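# Clamp a print's long edge between two magnetic bars

## Task

Take two of the wooden bars and trap one of the print's long edges between them, with the bars' magnets joined and the clamp covering that edge from end to end.

## Robot and tools

Robot: two UR-type arms, left_arm and right_arm, each ending in a sixteen-motor, four-finger hand (right_arm has a right hand, left_arm its mirror image). Bases: left_arm at (+0.054, +0.359, 0) m, right_arm at (+0.036, -0.389, 0) m. Cameras: cam_high, cam_low, cam_left_wrist, cam_right_wrist, each 672x504.

Frame: all positions, velocities and targets use the scene frame. Its origin sits at table-top height halfway between the nominal bases; +z is up, +x points out over the table, and left_arm is on the +y side (not the image side). Printed hand positions may be off by a few cm.

Hand point axes (right hand): +z runs along straight fingers toward the tips, +y leaves the palm face, +x goes across the palm away from the thumb (on the left hand +x points toward the thumb). A mast near the wrist on the palm side can strike objects.

Row layout (execute_actions and move): 48 numbers, each in [-1, 1], always for both arms. Order: left dx, dy, dz, rx, ry, rz; left sixteen hand motors; left current_limit, speed; then the same 24 for the right arm. dx..rz are offsets, not poses, along scene axes, measured from that arm's Hand target at the start of the action or move (not from the previous row). 1.0 = 0.6 m or 180 degrees. rx, ry, rz form a single rotation vector, turning about the Hand target's position. Repeating an offset moves the arm further. Six zeros re-request the current Hand target. Commanded orientation is clipped to within 32 degrees of the measured one.

Hand motor order: index_mcp, index_abd, index_pip, index_dip, middle_mcp, middle_abd, middle_pip, middle_dip, ring_mcp, ring_abd, ring_pip, ring_dip, thumb_cmc, thumb_axl, thumb_mcp, thumb_ipl. Each is an absolute goal angle, scaled between the hinge's two stops. Straight values: _mcp +0.75, _abd 0.00, _pip +0.58, _dip +0.70; thumb_cmc +0.71, thumb_axl +0.68, thumb_mcp +0.23, thumb_ipl +0.17. Moving toward -1 curls fingers toward the palm and swings the thumb round in front of it. current_limit maps -1..+1 to 0..550 mA (floor 11 mA). speed sets goal slew as (speed+1)/2 of 8.5 rad/s. Both start at +0.4 and -0.6. A zero is a real goal, so to leave a hand unchanged, echo its hand_goal, hand_current_limit and hand_speed.

Tools:
- execute_actions(actions, cameras): actions is a list of actions. Each action has up to 15 rows, one per 1/30 s step; a short action keeps its last row until step 15. Images arrive only if actions is empty or cameras names them (["all"] for every camera).
- move(target, speed, blend, stop_force, zero, blocking, cameras): straight-line paths toward one row, or a list of up to 15 rows, all offsets counted from the same starting Hand targets. speed is the path top speed in m/s, 0.002 to 3.6, default 0.25 (turns up to twice that in rad/s); one value or one per target. blend in m rounds corners of a list; 0 stops at each. stop_force (N, 3 to 120, shared by both arms) ends an arm's path once its wrist sensor feels that much push against the motion; zero (default true) re-zeroes it first. blocking=false returns after about 0.5 s and cannot combine with stop_force. Paths end together, within 10 s, and do not avoid obstacles. Keep paths away from an arm's own base. The result adds a move: line giving the ending (done, off_target, moving, held, fault) and limits (paced = pose clipped, held = steps withheld).
- wait(seconds 0 to 10, cameras): lets time pass with the last commands held.
- stop(cameras): brakes a running move.
- zoom_image(camera, region [x0, y0, x1, y1] in pixels, at most 504x504): closer view of the newest image from that camera.
- zero_wrist_force(arm): subtracts the current wrist reading from later readings.
- read_manual(section): licence texts only.
- finished_scene(scene 1 or 2): ends the scene irreversibly; the clamp must hold on its own.

Results: end_effector_position (m), end_effector_quat_wxyz and velocities in the scene frame; Hand target is the last commanded, clipped pose from which the next offsets count (the hand often rests a little short; send the gap as an offset). Joint positions and torques (whole drive output, weight included). Wrist force and torque in the end effector's own axes, plus the peak since the last shown. Per-motor hand_goal, hand_measured, hand_current_ma and hand_state (moving, goal, blocked, overload). Lines like MOTOR HOT, HAND FAULT or fault stops flag trouble.

Avoid: dropping or releasing moving parts, slamming, and pushing hard. About 150 N of outside force, or contact torque at a joint's limit (139 N m for shoulder and elbow joints, 26 N m for wrist joints), stops the arm for 10 s. Targets even slightly past a firm contact can fault the stiff arms; approach slowly and use stop_force. Never let the arms or hands press on each other, and never hit fixed or heavy objects hard. A finger motor held at 495 mA or more for 5 s shuts off for 10 s. Motors heat when holding loads or straining, and the arm brakes at 85 °C. Anything that falls off the table fails the task, and loose objects can get nudged unexpectedly.

Each tool is called after "Call:" by a JSON object that holds its "fn" and its "kwargs", one argument or row to a line.

## Session

Call:
{"fn": "execute_actions", "kwargs": {
  "actions": []
}}

Scene clock: 0.00 s.
left_arm: end_effector_position=(+0.7370, -0.0940, +0.1816) hand_goal=(+0.754, +0.000, +0.576, +0.696, +0.754, +0.000, +0.576, +0.696, +0.754, +0.000, +0.576, +0.696, +0.714, +0.678, +0.226, +0.168) hand_measured=(+0.754, +0.000, +0.576, +0.696, +0.754, +0.000, +0.576, +0.696, +0.754, +0.000, +0.576, +0.696, +0.714, +0.678, +0.226, +0.168) hand_current_ma=(+0, +0, +0, +0, +0, +0, +0, +0, +0, +0, +0, +0, +0, +0, +0, +0) hand_state=(goal, goal, goal, goal, goal, goal, goal, goal, goal, goal, goal, goal, goal, goal, goal, goal) hand_current_limit=0.40 hand_speed=-0.60 end_effector_quat_wxyz=(+0.330, +0.611, -0.609, +0.383) | right_arm: end_effector_position=(+0.3504, -0.2142, +0.2008) hand_goal=(+0.754, +0.000, +0.576, +0.696, +0.754, +0.000, +0.576, +0.696, +0.754, +0.000, +0.576, +0.696, +0.714, +0.678, +0.226, +0.168) hand_measured=(+0.754, +0.000, +0.576, +0.696, +0.754, +0.000, +0.576, +0.696, +0.754, +0.000, +0.576, +0.696, +0.714, +0.678, +0.226, +0.168) hand_current_ma=(+0, +0, +0, +0, +0, +0, +0, +0, +0, +0, +0, +0, +0, +0, +0, +0) hand_state=(goal, goal, goal, goal, goal, goal, goal, goal, goal, goal, goal, goal, goal, goal, goal, goal) hand_current_limit=0.40 hand_speed=-0.60 end_effector_quat_wxyz=(-0.092, -0.091, +0.986, -0.109)
Joint positions: left_arm=[2.959 -2.484 -1.128 -0.742 0.549 -3.484] | right_arm=[0.018 -1.869 2.151 -1.68 -1.8 -1.707]
Joint velocities: within noise
Joint torques (N m): no reading
Wrist force (N): no reading
Wrist torque (N m): no reading
Wrist force, peak (N): no reading
Hand target: left_arm +0.7370, -0.0940, +0.1816; +0.330, +0.611, -0.609, +0.383 | right_arm +0.3504, -0.2142, +0.2008; -0.092, -0.091, +0.986, -0.109

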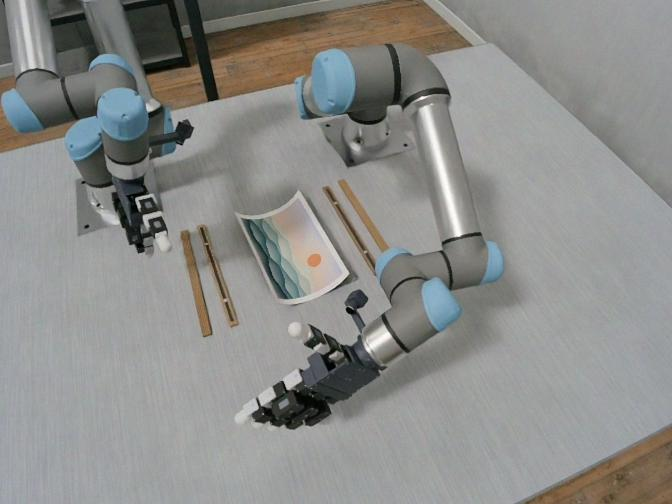

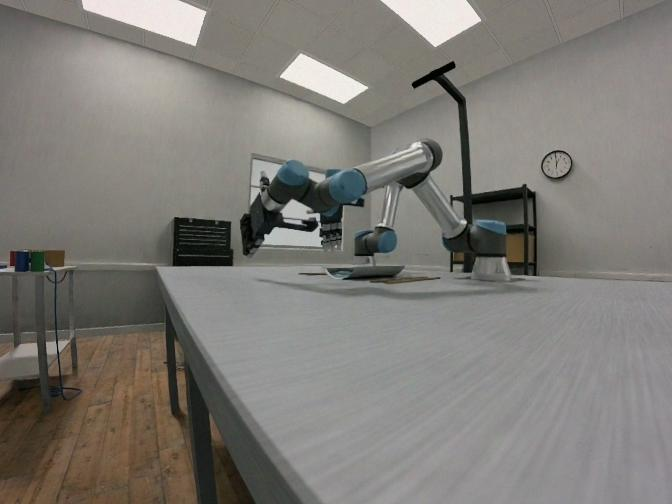

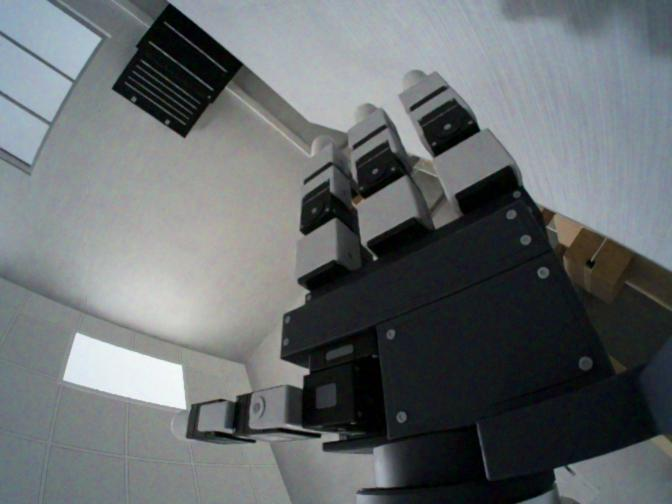

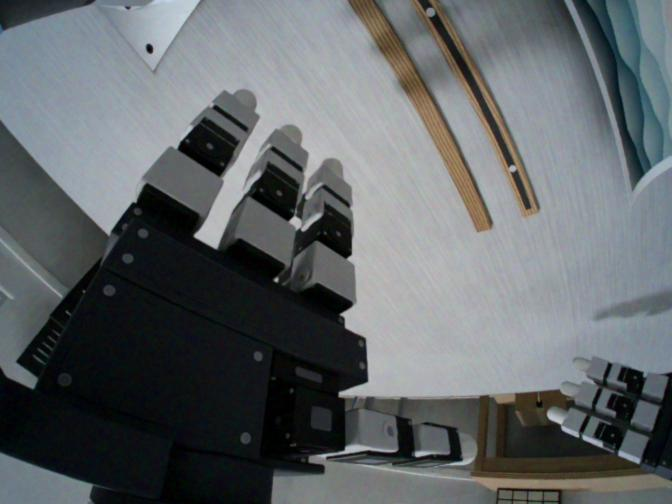

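Call:
{"fn": "zoom_image", "kwargs": {
  "camera": "cam_high",
  "region": [160, 160, 420, 350]
}}

Call:
{"fn": "zoom_image", "kwargs": {
  "camera": "cam_high",
  "region": [300, 160, 420, 260]
}}

Call:
{"fn": "zoom_image", "kwargs": {
  "camera": "cam_high",
  "region": [160, 215, 280, 345]
}}

Call:
{"fn": "zoom_image", "kwargs": {
  "camera": "cam_low",
  "region": [280, 240, 460, 300]
}}

Scaled by 1.938 from the camera's 672x504 image, which has a finer 960x720 frame.

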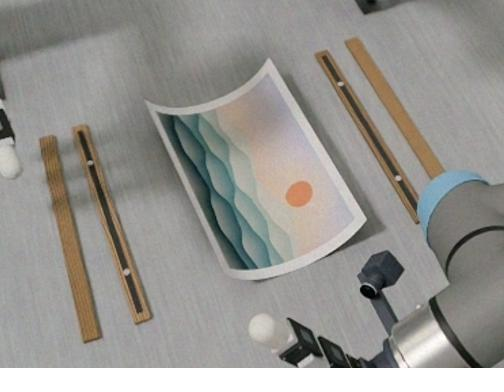

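Scaled by 4.200 from the camera's 672x504 image, which has a finer 960x720 frame.

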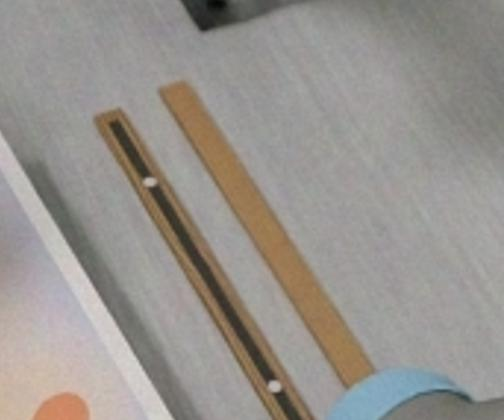

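Scaled by 3.877 from the camera's 672x504 image, which has a finer 960x720 frame.

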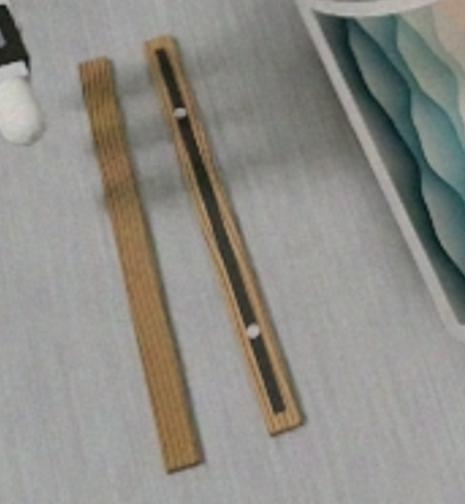

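Scaled by 2.800 from the camera's 672x504 image, which has a finer 960x720 frame.

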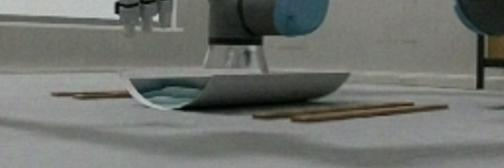

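Call:
{"fn": "move", "kwargs": {
  "target": [0, 0.4167, 0.25, 0, 0, 0, 0.754, 0, 0.576, 0.696, 0.754, 0, 0.576, 0.696, 0.754, 0, 0.576, 0.696, 0.714, 0.678, 0.226, 0.168, 0.4, -0.6, 0, 0, 0.15, 0, 0, -0.556, 0.754, 0, 0.576, 0.696, 0.754, 0, 0.576, 0.696, 0.754, 0, 0.576, 0.696, 0.714, 0.678, 0.226, 0.168, 0.4, -0.6],
  "speed": 0.5,
  "cameras": ["all"]
}}

Scene clock: 29.70 s.
left_arm: end_effector_position=(+0.7370, +0.1560, +0.3316) hand_goal=(+0.754, +0.000, +0.576, +0.696, +0.754, +0.000, +0.576, +0.696, +0.754, +0.000, +0.576, +0.696, +0.714, +0.678, +0.226, +0.168) hand_measured=(+0.754, +0.000, +0.576, +0.696, +0.754, +0.000, +0.576, +0.696, +0.754, +0.000, +0.576, +0.696, +0.714, +0.678, +0.226, +0.168) hand_current_ma=(-1, -1, +1, +0, -1, -1, +1, +0, -1, -1, +1, +0, +0, -1, +0, -1) hand_state=(goal, goal, goal, goal, goal, goal, goal, goal, goal, goal, goal, goal, goal, goal, goal, goal) hand_current_limit=0.40 hand_speed=-0.60 end_effector_quat_wxyz=(+0.330, +0.611, -0.609, +0.383) | right_arm: end_effector_position=(+0.3504, -0.2141, +0.2908) hand_goal=(+0.754, +0.000, +0.576, +0.696, +0.754, +0.000, +0.576, +0.696, +0.754, +0.000, +0.576, +0.696, +0.714, +0.678, +0.226, +0.168) hand_measured=(+0.754, +0.000, +0.576, +0.696, +0.754, +0.000, +0.576, +0.696, +0.754, +0.000, +0.576, +0.696, +0.714, +0.678, +0.224, +0.168) hand_current_ma=(-2, +0, +1, +0, -2, +0, +1, +0, -2, +0, +1, +0, +0, -2, -7, -1) hand_state=(goal, goal, goal, goal, goal, goal, goal, goal, goal, goal, goal, goal, goal, goal, goal, goal) hand_current_limit=0.40 hand_speed=-0.60 end_effector_quat_wxyz=(-0.143, +0.697, +0.703, +0.000)
Joint positions: left_arm=[3.289 -2.216 -1.058 -1.646 0.523 -2.832] | right_arm=[0.046 -2.072 2.03 -1.334 -1.359 0.027]
Joint torques (N m): left_arm=[9.71 41.37 29.93 0.3 -0.06 2.33] | right_arm=[12.74 10.93 -34.75 -4.23 -1.51 2.89]
Wrist force (N): left_arm=[0.8 0.2 -0.4] | right_arm=[-0.1 -0.1 0.2]
Wrist torque (N m): left_arm=[0.10 -0.12 0.03] | right_arm=[-0.03 -0.01 -0.09]
Wrist force, peak (N): left_arm=[0.7 0.2 -0.8] | right_arm=[-0.2 0.0 0.4]
Hand target: left_arm +0.7370, +0.1560, +0.3316; +0.330, +0.611, -0.609, +0.383 | right_arm +0.3504, -0.2142, +0.2908; -0.143, +0.697, +0.703, +0.000
Off the commanded pose: left_arm 0.000 m, 0 deg | right_arm 0.000 m, 0 deg.
move: done

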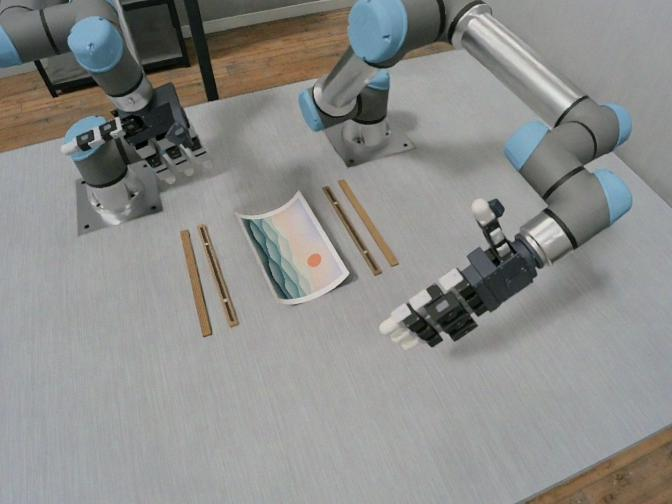

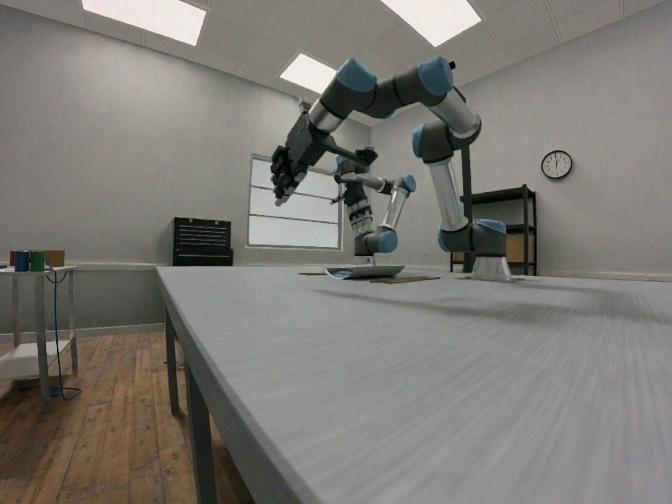

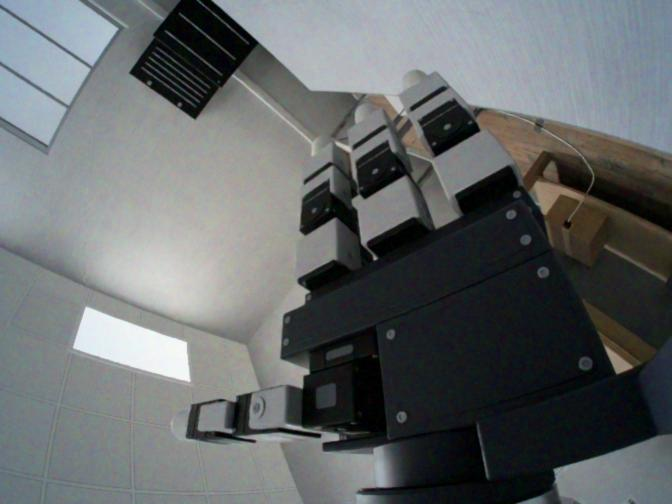

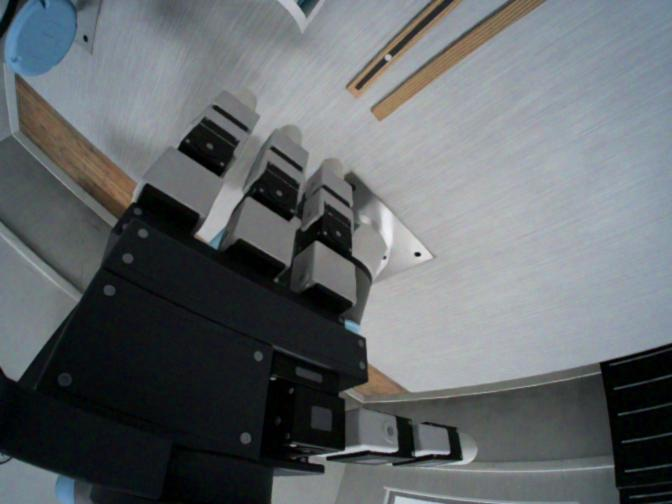

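Call:
{"fn": "move", "kwargs": {
  "target": [
    [0, 0, 0, 0, 0, 0, 0.754, 0, 0.576, 0.696, 0.754, 0, 0.576, 0.696, 0.754, 0, 0.576, 0.696, 0.714, 0.678, 0.226, 0.168, 0.4, -0.6, -0.1173, -0.4763, 0.0, 0, 0, -0.639, 0.754, 0, 0.576, 0.696, 0.754, 0, 0.576, 0.696, 0.754, 0, 0.576, 0.696, 0.714, 0.678, 0.226, 0.168, 0.4, -0.6],
    [-0.6783, -0.51, -0.136, 0.0477, -0.4102, -0.2182, 0.754, 0, 0.576, 0.696, 0.754, 0, 0.576, 0.696, 0.754, 0, 0.576, 0.696, 0.714, 0.678, 0.226, 0.168, 0.4, -0.6, -0.1173, -0.4763, 0.0, 0, 0, -0.639, 0.754, 0, 0.576, 0.696, 0.754, 0, 0.576, 0.696, 0.754, 0, 0.576, 0.696, 0.714, 0.678, 0.226, 0.168, 0.4, -0.6]
  ],
  "speed": 0.5,
  "cameras": ["all"]
}}

Scene clock: 46.83 s.
left_arm: end_effector_position=(+0.3300, -0.1499, +0.2501) hand_goal=(+0.754, +0.000, +0.576, +0.696, +0.754, +0.000, +0.576, +0.696, +0.754, +0.000, +0.576, +0.696, +0.714, +0.678, +0.226, +0.168) hand_measured=(+0.748, -0.002, +0.576, +0.696, +0.746, -0.002, +0.576, +0.696, +0.748, -0.002, +0.576, +0.696, +0.708, +0.678, +0.226, +0.168) hand_current_ma=(-17, -1, +0, +0, -19, -2, +1, +0, -15, -2, +1, +0, -14, -1, -1, -1) hand_state=(goal, goal, goal, goal, goal, goal, goal, goal, goal, goal, goal, goal, goal, goal, goal, goal) hand_current_limit=0.40 hand_speed=-0.60 end_effector_quat_wxyz=(+0.035, -0.061, +0.864, -0.498) | right_arm: end_effector_position=(+0.2800, -0.4999, +0.2908) hand_goal=(+0.754, +0.000, +0.576, +0.696, +0.754, +0.000, +0.576, +0.696, +0.754, +0.000, +0.576, +0.696, +0.714, +0.678, +0.226, +0.168) hand_measured=(+0.752, +0.000, +0.576, +0.696, +0.752, +0.000, +0.576, +0.696, +0.752, +0.000, +0.576, +0.696, +0.714, +0.678, +0.224, +0.168) hand_current_ma=(-2, +0, +1, +0, -3, +0, +1, +0, -3, +0, +1, +0, +0, -2, -7, -1) hand_state=(goal, goal, goal, goal, goal, goal, goal, goal, goal, goal, goal, goal, goal, goal, goal, goal) hand_current_limit=0.40 hand_speed=-0.60 end_effector_quat_wxyz=(-0.077, +0.967, -0.210, +0.120)
Joint positions: left_arm=[2.497 -1.662 -2.084 -0.105 0.877 -2.641] | right_arm=[-0.859 -2.3 2.191 -1.568 -1.304 1.165]
Joint torques (N m): left_arm=[-6.84 14.13 11.78 3.87 0.91 -2.34] | right_arm=[-4.94 18.78 -11.86 -4.8 -2.56 2.58]
Wrist force (N): left_arm=[0.0 -1.7 0.4] | right_arm=[-0.1 0.0 0.0]
Wrist torque (N m): left_arm=[-0.16 0.23 0.31] | right_arm=[-0.05 0.00 -0.13]
Wrist force, peak (N): left_arm=[1.3 -2.3 0.4] | right_arm=[0.2 0.7 0.1]
Hand target: left_arm +0.3300, -0.1500, +0.2500; +0.035, -0.061, +0.864, -0.499 | right_arm +0.2800, -0.4999, +0.2908; -0.077, +0.967, -0.210, +0.120
Off the commanded pose: left_arm 0.000 m, 0 deg | right_arm 0.000 m, 0 deg.
move: done

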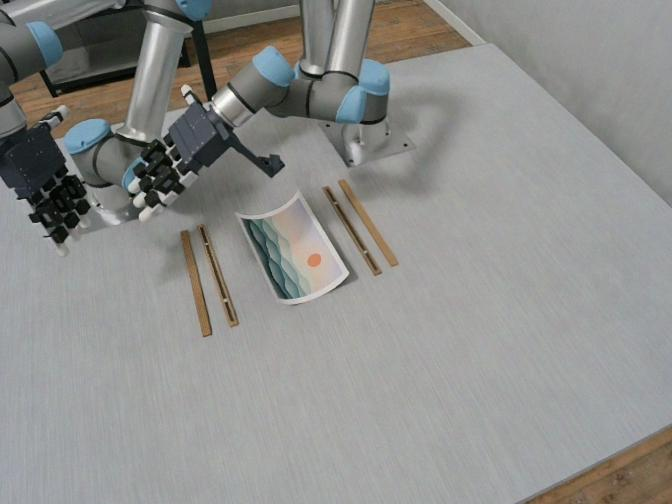

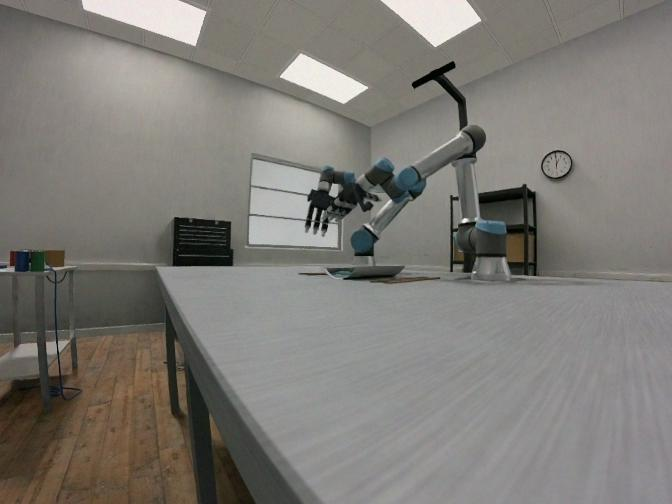

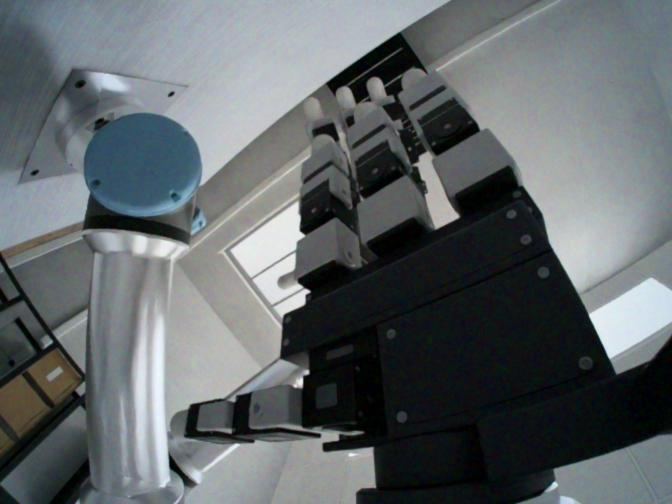

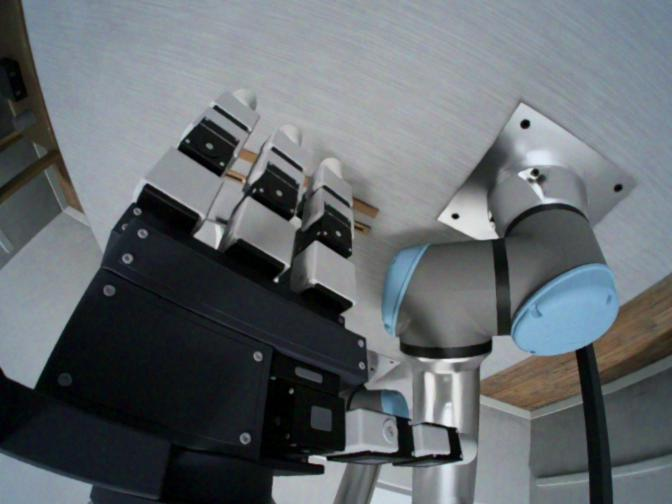

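Call:
{"fn": "move", "kwargs": {
  "target": [
    [0, 0, 0, 0, 0, 0, 0.2055, 0, -0.372, 0.406, 0.2055, 0, -0.372, 0.406, 0.2055, 0, -0.372, 0.406, 0.714, 0.678, 0.226, 0.168, 0.4, -0.2, 0.533, 0.0, 0.0, 0, 0, 0.261, 0.754, 0, 0.576, 0.696, 0.754, 0, 0.576, 0.696, 0.754, 0, 0.576, 0.696, 0.714, 0.678, 0.226, 0.168, 0.4, -0.6],
    [-0.033, 0, -0.25, 0, 0, 0, 0.2055, 0, -0.372, 0.406, 0.2055, 0, -0.372, 0.406, 0.2055, 0, -0.372, 0.406, 0.714, 0.678, 0.226, 0.168, 0.4, -0.2, 0.627, 0.65, -0.183, 0, 0, 0.261, 0.754, 0, 0.576, 0.696, 0.754, 0, 0.576, 0.696, 0.754, 0, 0.576, 0.696, 0.714, 0.678, 0.226, 0.168, 0.4, -0.6]
  ],
  "speed": 0.4,
  "blend": [0.05, 0],
  "cameras": ["all"]
}}

Call:
{"fn": "zoom_image", "kwargs": {
  "camera": "cam_high",
  "region": [120, 160, 372, 349]
}}

Call:
{"fn": "zoom_image", "kwargs": {
  "camera": "cam_right_wrist",
  "region": [336, 0, 672, 252]
}}

Scene clock: 57.53 s.
left_arm: end_effector_position=(+0.3102, -0.1500, +0.1001) hand_goal=(+0.206, +0.000, -0.372, +0.406, +0.206, +0.000, -0.372, +0.406, +0.206, +0.000, -0.372, +0.406, +0.714, +0.678, +0.226, +0.168) hand_measured=(+0.206, -0.002, -0.366, +0.408, +0.204, -0.002, -0.366, +0.408, +0.206, -0.002, -0.366, +0.410, +0.708, +0.678, +0.226, +0.168) hand_current_ma=(-2, -1, +13, +6, -2, -2, +16, +6, -1, -2, +15, +6, -15, -1, -1, -1) hand_state=(goal, goal, goal, goal, goal, goal, goal, goal, goal, goal, goal, goal, goal, goal, goal, goal) hand_current_limit=0.40 hand_speed=-0.20 end_effector_quat_wxyz=(+0.035, -0.061, +0.864, -0.498) | right_arm: end_effector_position=(+0.6562, -0.1100, +0.1811) hand_goal=(+0.754, +0.000, +0.576, +0.696, +0.754, +0.000, +0.576, +0.696, +0.754, +0.000, +0.576, +0.696, +0.714, +0.678, +0.226, +0.168) hand_measured=(+0.752, +0.000, +0.576, +0.696, +0.752, +0.000, +0.576, +0.696, +0.752, +0.000, +0.576, +0.696, +0.714, +0.678, +0.224, +0.168) hand_current_ma=(-4, +0, +1, +0, -4, +0, +1, +0, -4, +0, +1, +0, -1, -2, -8, -1) hand_state=(goal, goal, goal, goal, goal, goal, goal, goal, goal, goal, goal, goal, goal, goal, goal, goal) hand_current_limit=0.40 hand_speed=-0.60 end_effector_quat_wxyz=(-0.118, +0.971, +0.193, +0.080)
Joint positions: left_arm=[2.469 -1.96 -2.25 0.374 0.898 -2.663] | right_arm=[0.266 -1.134 1.507 -2.125 -1.348 1.476]
Joint torques (N m): left_arm=[-8.85 20.76 4.78 4.19 0.7 -2.15] | right_arm=[10.39 -27.64 -34.39 -0.59 -2.5 2.59]
Wrist force (N): left_arm=[-0.1 -1.6 -0.1] | right_arm=[0.2 0.2 -0.1]
Wrist torque (N m): left_arm=[0.01 0.18 0.31] | right_arm=[0.02 -0.04 -0.09]
Wrist force, peak (N): left_arm=[-0.6 -2.8 0.0] | right_arm=[-0.5 1.4 -1.1]
Hand target: left_arm +0.3102, -0.1500, +0.1000; +0.035, -0.061, +0.864, -0.499 | right_arm +0.6562, -0.1099, +0.1810; -0.118, +0.971, +0.193, +0.080
Off the commanded pose: left_arm 0.000 m, 0 deg | right_arm 0.000 m, 0 deg.
move: done; blend cut to 0 m at target 1

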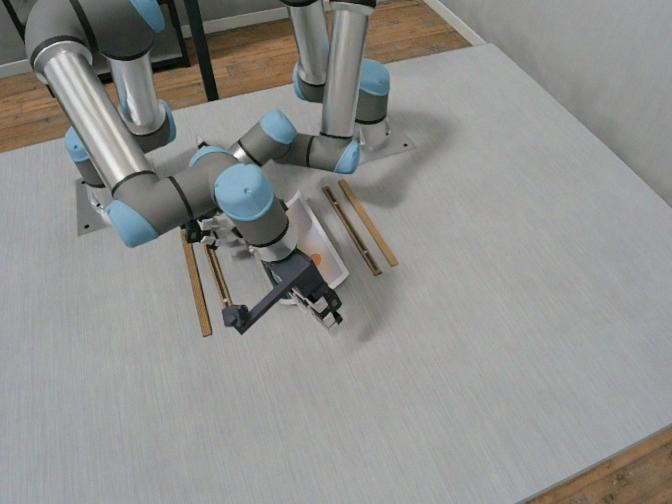

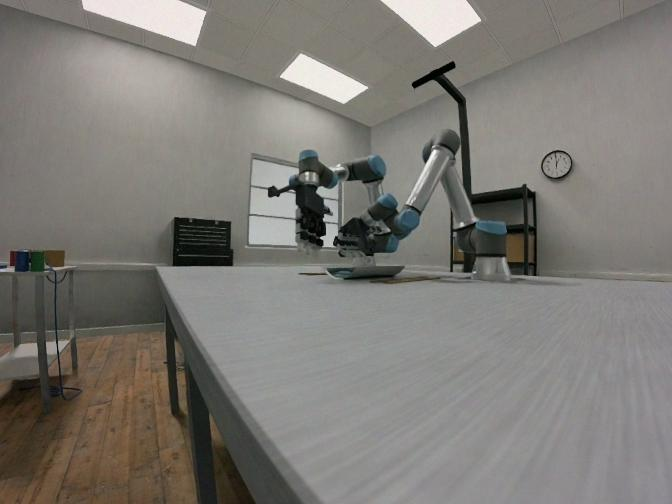

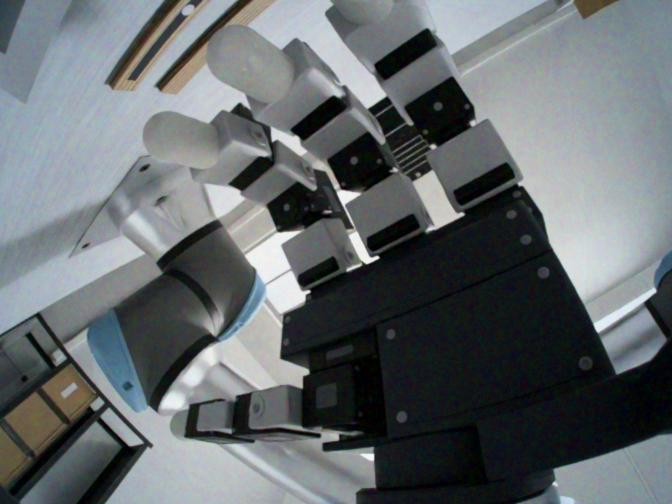

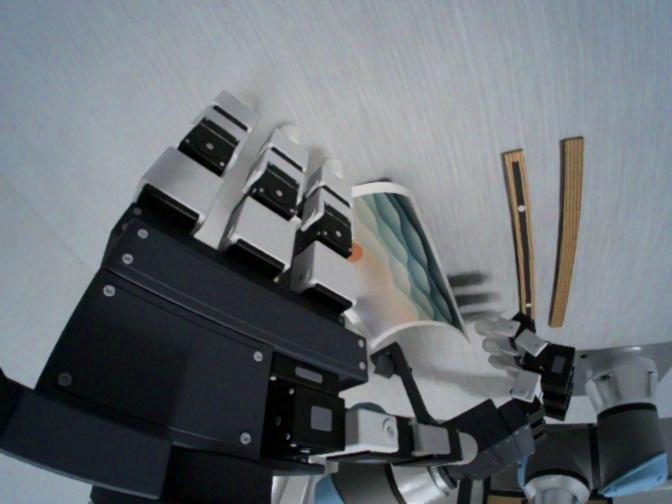

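Scaled by 2.000 from the camera's 672x504 image, which has a finer 960x720 frame.

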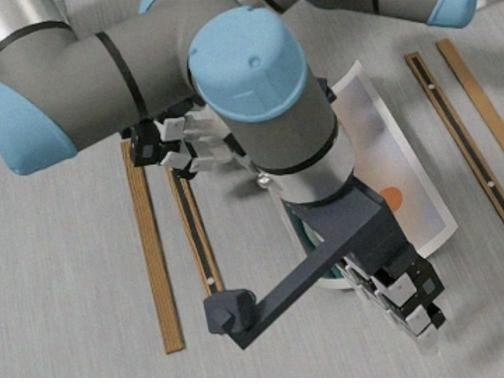

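Scaled by 1.500 from the camera's 672x504 image, which has a finer 960x720 frame.

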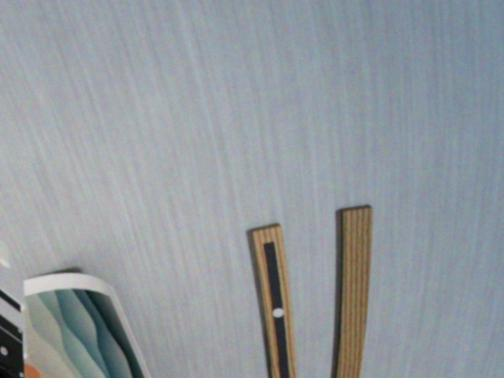

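Call:
{"fn": "zoom_image", "kwargs": {
  "camera": "cam_right_wrist",
  "region": [400, 250, 672, 454]
}}

Call:
{"fn": "zoom_image", "kwargs": {
  "camera": "cam_right_wrist",
  "region": [336, 130, 640, 358]
}}

Scaled by 1.853 from the camera's 672x504 image, which has a finer 960x720 frame.

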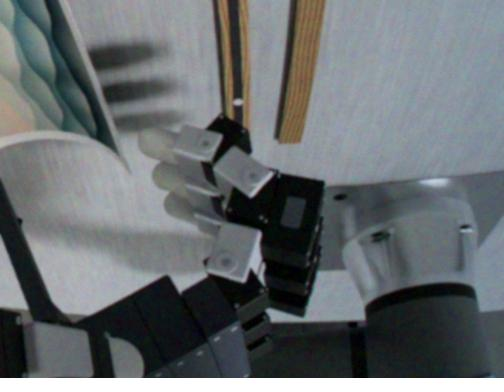

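Scaled by 1.658 from the camera's 672x504 image, which has a finer 960x720 frame.

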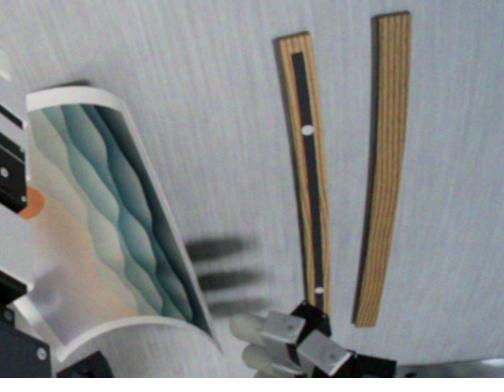

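Call:
{"fn": "move", "kwargs": {
  "target": [0.1113, -0.072, -0.0333, 0, 0, -0.0389, 0.2055, 0, -0.0073, 0.406, 0.2055, 0, -0.0073, 0.406, 0.2055, 0, -0.0073, 0.406, 0.714, 0.678, 0.226, 0.168, 0.4, -0.2, 0, 0, 0, 0, 0, 0, 0.754, 0, 0.576, 0.696, 0.754, 0, 0.576, 0.696, 0.754, 0, 0.576, 0.696, 0.714, 0.678, 0.226, 0.168, 0.4, -0.6],
  "speed": 0.2,
  "cameras": ["all"]
}}

Call:
{"fn": "zoom_image", "kwargs": {
  "camera": "cam_right_wrist",
  "region": [400, 130, 650, 330]
}}

Call:
{"fn": "zoom_image", "kwargs": {
  "camera": "cam_high",
  "region": [160, 200, 320, 360]
}}

Scene clock: 69.23 s.
left_arm: end_effector_position=(+0.3770, -0.1931, +0.0801) hand_goal=(+0.206, +0.000, -0.008, +0.406, +0.206, +0.000, -0.008, +0.406, +0.206, +0.000, -0.008, +0.406, +0.714, +0.678, +0.226, +0.168) hand_measured=(+0.206, -0.002, -0.010, +0.408, +0.204, -0.002, -0.010, +0.408, +0.206, -0.002, -0.010, +0.410, +0.708, +0.678, +0.226, +0.168) hand_current_ma=(-2, -1, -4, +6, -2, -2, -4, +6, -1, -2, -4, +6, -15, -1, -1, -1) hand_state=(goal, goal, goal, goal, goal, goal, goal, goal, goal, goal, goal, goal, goal, goal, goal, goal) hand_current_limit=0.40 hand_speed=-0.20 end_effector_quat_wxyz=(+0.004, -0.008, +0.866, -0.500) end_effector_velocity=(+0.000, -0.001, -0.002) end_effector_angular_velocity=(+0.001, +0.002, -0.002) | right_arm: end_effector_position=(+0.6562, -0.1099, +0.1810) hand_goal=(+0.754, +0.000, +0.576, +0.696, +0.754, +0.000, +0.576, +0.696, +0.754, +0.000, +0.576, +0.696, +0.714, +0.678, +0.226, +0.168) hand_measured=(+0.752, +0.000, +0.576, +0.696, +0.752, +0.000, +0.576, +0.696, +0.752, +0.000, +0.576, +0.696, +0.714, +0.678, +0.224, +0.168) hand_current_ma=(-4, +0, +1, +0, -4, +0, +1, +0, -4, +0, +1, +0, -1, -2, -8, -1) hand_state=(goal, goal, goal, goal, goal, goal, goal, goal, goal, goal, goal, goal, goal, goal, goal, goal) hand_current_limit=0.40 hand_speed=-0.60 end_effector_quat_wxyz=(-0.118, +0.971, +0.193, +0.080)
Joint positions: left_arm=[2.498 -2.116 -2.016 0.205 0.787 -2.527] | right_arm=[0.266 -1.134 1.506 -2.125 -1.348 1.476]
Joint velocities: left_arm=[-0.001 -0.005 0.003 -0.001 -0.001 0.001] | right_arm=[within noise]
Joint torques (N m): left_arm=[-8.24 29.39 20.58 1.01 -2.27 2.36] | right_arm=[11.47 -26.03 -35.1 -0.59 -2.55 2.28]
Wrist force (N): left_arm=[0.1 -1.6 0.6] | right_arm=[0.0 0.2 0.0]
Wrist torque (N m): left_arm=[-0.07 0.13 0.21] | right_arm=[0.02 -0.02 -0.11]
Wrist force, peak (N): left_arm=[-0.4 -1.9 1.1] | right_arm=[0.3 0.5 -0.1]
Hand target: left_arm +0.3770, -0.1932, +0.0801; +0.004, -0.008, +0.866, -0.500 | right_arm +0.6562, -0.1099, +0.1810; -0.118, +0.971, +0.193, +0.080
Off the commanded pose: left_arm 0.000 m, 0 deg | right_arm 0.000 m, 0 deg.
move: done

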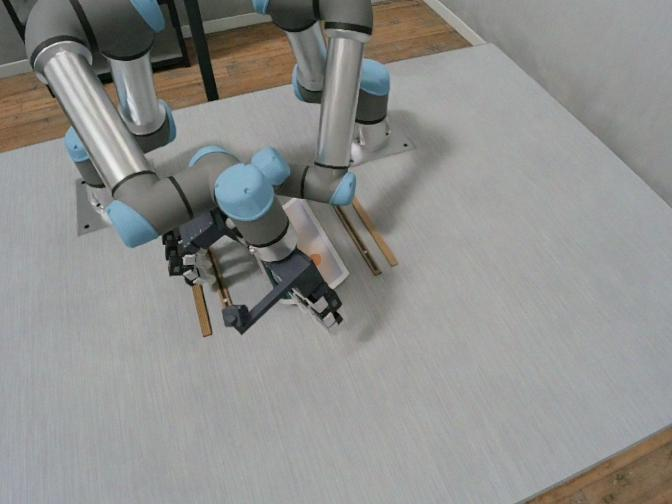

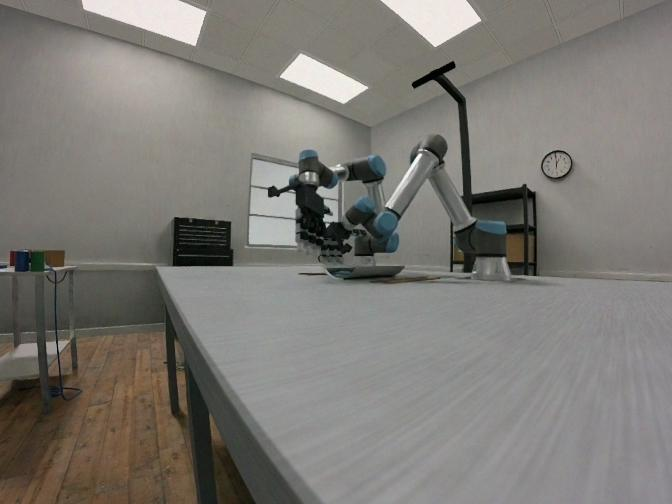

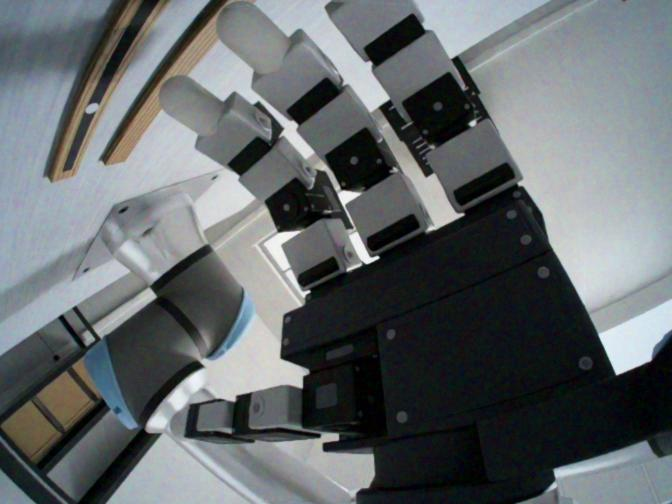

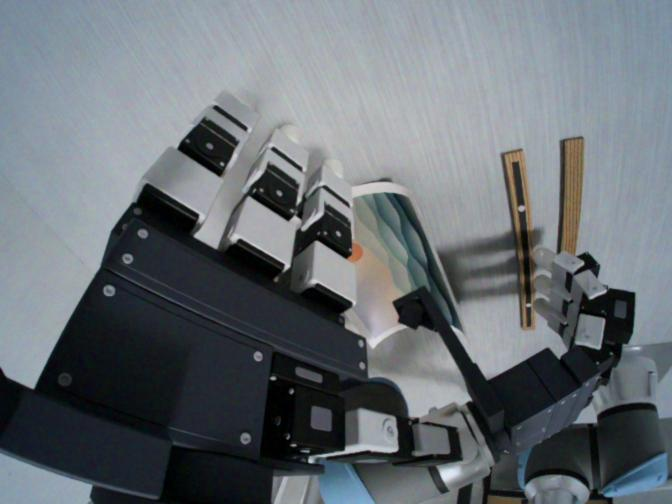

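Scaled by 2.016 from the camera's 672x504 image, which has a finer 960x720 frame.

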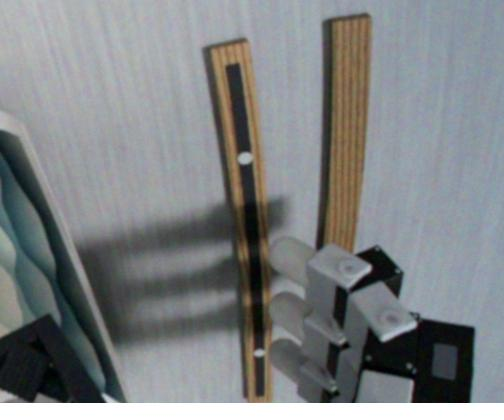

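Scaled by 3.150 from the camera's 672x504 image, which has a finer 960x720 frame.

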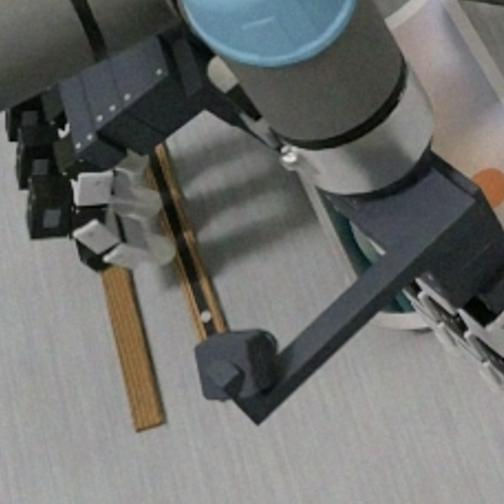

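Call:
{"fn": "move", "kwargs": {
  "target": [
    [0, -0.01, 0, 0, 0, 0, 0.2055, 0, -0.0073, 0.406, 0.2055, 0, -0.0073, 0.406, 0.2055, 0, -0.0073, 0.406, 0.714, 0.678, 0.226, 0.168, 0.4, -0.2, 0, 0, 0, 0, 0, 0, 0.754, 0, 0.576, 0.696, 0.754, 0, 0.576, 0.696, 0.754, 0, 0.576, 0.696, 0.714, 0.678, 0.226, 0.168, 0.4, -0.6],
    [0, -0.01, -0.03, 0, 0, 0, 0.2055, 0, -0.0073, 0.406, 0.2055, 0, -0.0073, 0.406, 0.2055, 0, -0.0073, 0.406, 0.714, 0.678, 0.226, 0.168, 0.4, -0.2, 0, 0, 0, 0, 0, 0, 0.754, 0, 0.576, 0.696, 0.754, 0, 0.576, 0.696, 0.754, 0, 0.576, 0.696, 0.714, 0.678, 0.226, 0.168, 0.4, -0.6]
  ],
  "speed": 0.04,
  "stop_force": 4,
  "cameras": ["cam_right_wrist", "cam_left_wrist"]
}}

Call:
{"fn": "zoom_image", "kwargs": {
  "camera": "cam_right_wrist",
  "region": [400, 130, 650, 330]
}}

Scene clock: 73.77 s.
left_arm: end_effector_position=(+0.3770, -0.1992, +0.0621) hand_goal=(+0.206, +0.000, -0.008, +0.406, +0.206, +0.000, -0.008, +0.406, +0.206, +0.000, -0.008, +0.406, +0.714, +0.678, +0.226, +0.168) hand_measured=(+0.206, -0.002, -0.010, +0.408, +0.204, -0.002, -0.010, +0.408, +0.206, -0.002, -0.010, +0.410, +0.708, +0.678, +0.226, +0.168) hand_current_ma=(-2, -1, -4, +6, -2, -2, -4, +6, -1, -2, -4, +6, -15, -1, -1, -1) hand_state=(goal, goal, goal, goal, goal, goal, goal, goal, goal, goal, goal, goal, goal, goal, goal, goal) hand_current_limit=0.40 hand_speed=-0.20 end_effector_quat_wxyz=(+0.004, -0.008, +0.866, -0.500) | right_arm: end_effector_position=(+0.6562, -0.1099, +0.1810) hand_goal=(+0.754, +0.000, +0.576, +0.696, +0.754, +0.000, +0.576, +0.696, +0.754, +0.000, +0.576, +0.696, +0.714, +0.678, +0.226, +0.168) hand_measured=(+0.752, +0.000, +0.576, +0.696, +0.752, +0.000, +0.576, +0.696, +0.752, +0.000, +0.576, +0.696, +0.714, +0.678, +0.224, +0.168) hand_current_ma=(-4, +0, +1, +0, -4, +0, +1, +0, -4, +0, +1, +0, -1, -2, -8, -1) hand_state=(goal, goal, goal, goal, goal, goal, goal, goal, goal, goal, goal, goal, goal, goal, goal, goal) hand_current_limit=0.40 hand_speed=-0.60 end_effector_quat_wxyz=(-0.118, +0.971, +0.193, +0.080)
Joint positions: left_arm=[2.488 -2.164 -2.004 0.247 0.793 -2.537] | right_arm=[0.266 -1.134 1.506 -2.125 -1.348 1.476]
Joint torques (N m): left_arm=[-9.49 29.13 4.89 3.84 0.74 -2.06] | right_arm=[12.46 -26.34 -35.02 -0.57 -2.47 2.55]
Wrist force (N): left_arm=[-0.1 -1.8 0.4] | right_arm=[0.1 0.4 0.0]
Wrist torque (N m): left_arm=[-0.07 0.14 0.35] | right_arm=[0.04 -0.04 -0.09]
Wrist force, peak (N): left_arm=[0.5 -2.2 0.5] | right_arm=[0.0 0.5 0.2]
Hand target: left_arm +0.3770, -0.1992, +0.0621; +0.004, -0.008, +0.866, -0.500 | right_arm +0.6562, -0.1099, +0.1810; -0.118, +0.971, +0.193, +0.080
Off the commanded pose: left_arm 0.000 m, 0 deg | right_arm 0.000 m, 0 deg.
move: done
Images, in order (width x height): cam_left_wrist 672x504, cam_right_wrist 672x504.

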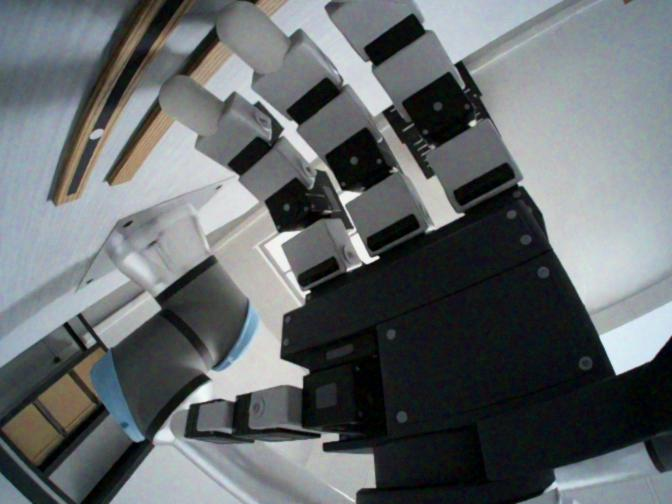

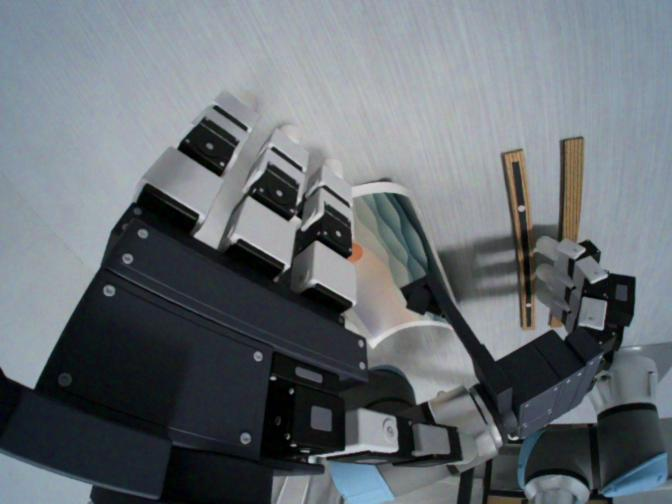

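Scaled by 2.016 from the camera's 672x504 image, which has a finer 960x720 frame.

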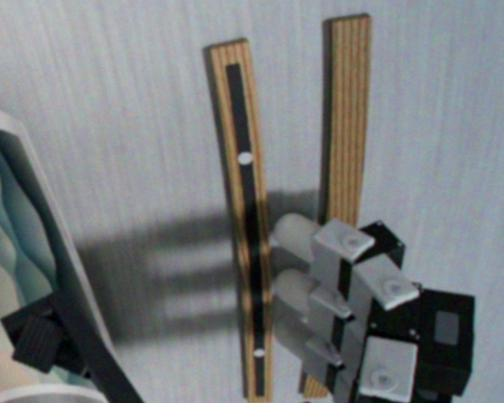

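Call:
{"fn": "move", "kwargs": {
  "target": [0, 0, -0.04, 0, 0, 0, 0.2055, 0, -0.0073, 0.406, 0.2055, 0, -0.0073, 0.406, 0.2055, 0, -0.0073, 0.406, 0.714, 0.678, 0.226, 0.168, 0.4, -0.2, 0, 0, 0, 0, 0, 0, 0.754, 0, 0.576, 0.696, 0.754, 0, 0.576, 0.696, 0.754, 0, 0.576, 0.696, 0.714, 0.678, 0.226, 0.168, 0.4, -0.6],
  "speed": 0.02,
  "stop_force": 3,
  "cameras": ["cam_right_wrist", "cam_left_wrist"]
}}

Call:
{"fn": "zoom_image", "kwargs": {
  "camera": "cam_right_wrist",
  "region": [440, 130, 640, 290]
}}

Call:
{"fn": "zoom_image", "kwargs": {
  "camera": "cam_left_wrist",
  "region": [0, 0, 320, 240]
}}

Scene clock: 76.67 s.
left_arm: end_effector_position=(+0.3770, -0.1991, +0.0479) hand_goal=(+0.206, +0.000, -0.008, +0.406, +0.206, +0.000, -0.008, +0.406, +0.206, +0.000, -0.008, +0.406, +0.714, +0.678, +0.226, +0.168) hand_measured=(+0.208, -0.002, -0.010, +0.402, +0.206, -0.002, -0.010, +0.404, +0.206, -0.002, -0.010, +0.404, +0.708, +0.678, +0.226, +0.168) hand_current_ma=(+2, -1, -5, -7, +1, -2, -5, -5, +0, -2, -4, -5, -16, -1, -1, -1) hand_state=(goal, goal, goal, goal, goal, goal, goal, goal, goal, goal, goal, goal, goal, goal, goal, goal) hand_current_limit=0.40 hand_speed=-0.20 end_effector_quat_wxyz=(+0.004, -0.008, +0.866, -0.500) | right_arm: end_effector_position=(+0.6562, -0.1099, +0.1810) hand_goal=(+0.754, +0.000, +0.576, +0.696, +0.754, +0.000, +0.576, +0.696, +0.754, +0.000, +0.576, +0.696, +0.714, +0.678, +0.226, +0.168) hand_measured=(+0.752, +0.000, +0.576, +0.696, +0.752, +0.000, +0.576, +0.696, +0.752, +0.000, +0.576, +0.696, +0.714, +0.678, +0.224, +0.168) hand_current_ma=(-4, +0, +1, +0, -4, +0, +1, +0, -4, +0, +1, +0, -1, -2, -8, -1) hand_state=(goal, goal, goal, goal, goal, goal, goal, goal, goal, goal, goal, goal, goal, goal, goal, goal) hand_current_limit=0.40 hand_speed=-0.60 end_effector_quat_wxyz=(-0.118, +0.971, +0.193, +0.080)
Joint positions: left_arm=[2.488 -2.195 -2.005 0.28 0.793 -2.537] | right_arm=[0.266 -1.134 1.506 -2.125 -1.348 1.476]
Joint torques (N m): left_arm=[-7.38 46.4 5.13 0.54 0.52 -0.02] | right_arm=[12.16 -27.25 -35.04 -0.71 -2.46 2.39]
Wrist force (N): left_arm=[0.0 -2.2 0.3] | right_arm=[0.1 0.2 0.1]
Wrist torque (N m): left_arm=[-0.03 0.12 0.36] | right_arm=[0.01 -0.03 -0.10]
Wrist force, peak (N): left_arm=[-0.1 -13.8 -1.9] | right_arm=[0.2 0.5 -0.1]
Hand target: left_arm +0.3770, -0.1991, +0.0479; +0.004, -0.008, +0.866, -0.500 (not the last commanded pose) | right_arm +0.6562, -0.1099, +0.1810; -0.118, +0.971, +0.193, +0.080
Off the commanded pose: left_arm 0.010 m, 0 deg | right_arm 0.000 m, 0 deg.
move: contact (left_arm)
Images, in order (width x height): cam_left_wrist 672x504, cam_right_wrist 672x504.

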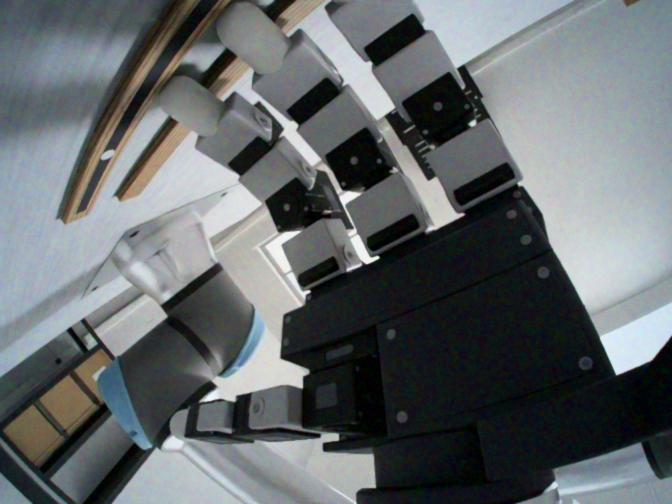

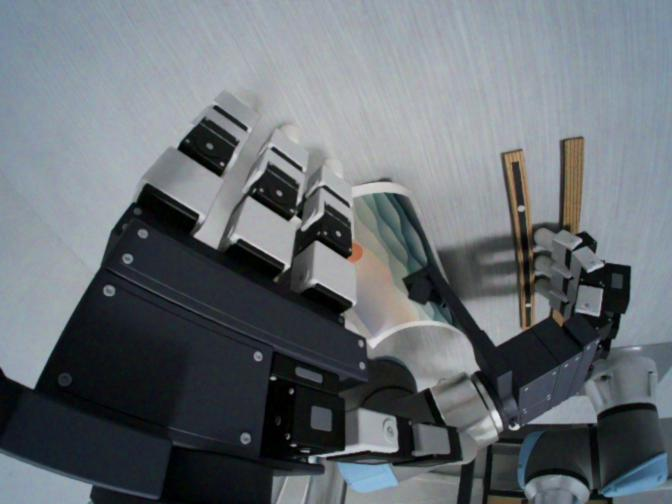

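Scaled by 2.520 from the camera's 672x504 image, which has a finer 960x720 frame.

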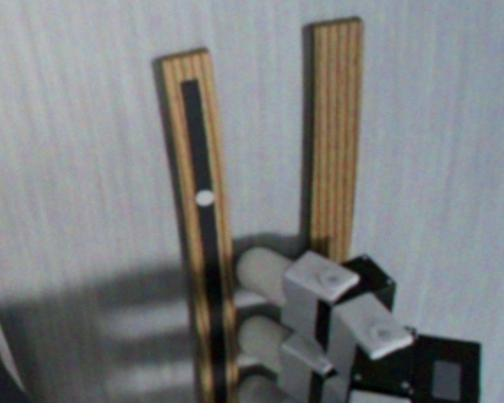

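Scaled by 1.575 from the camera's 672x504 image, which has a finer 960x720 frame.

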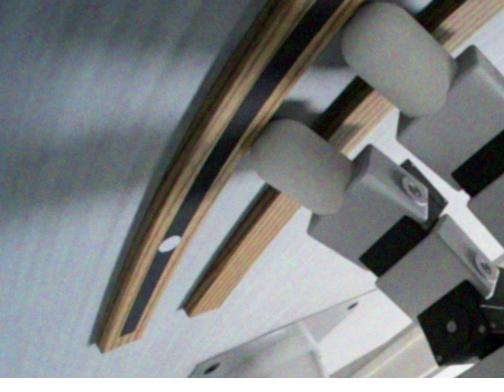

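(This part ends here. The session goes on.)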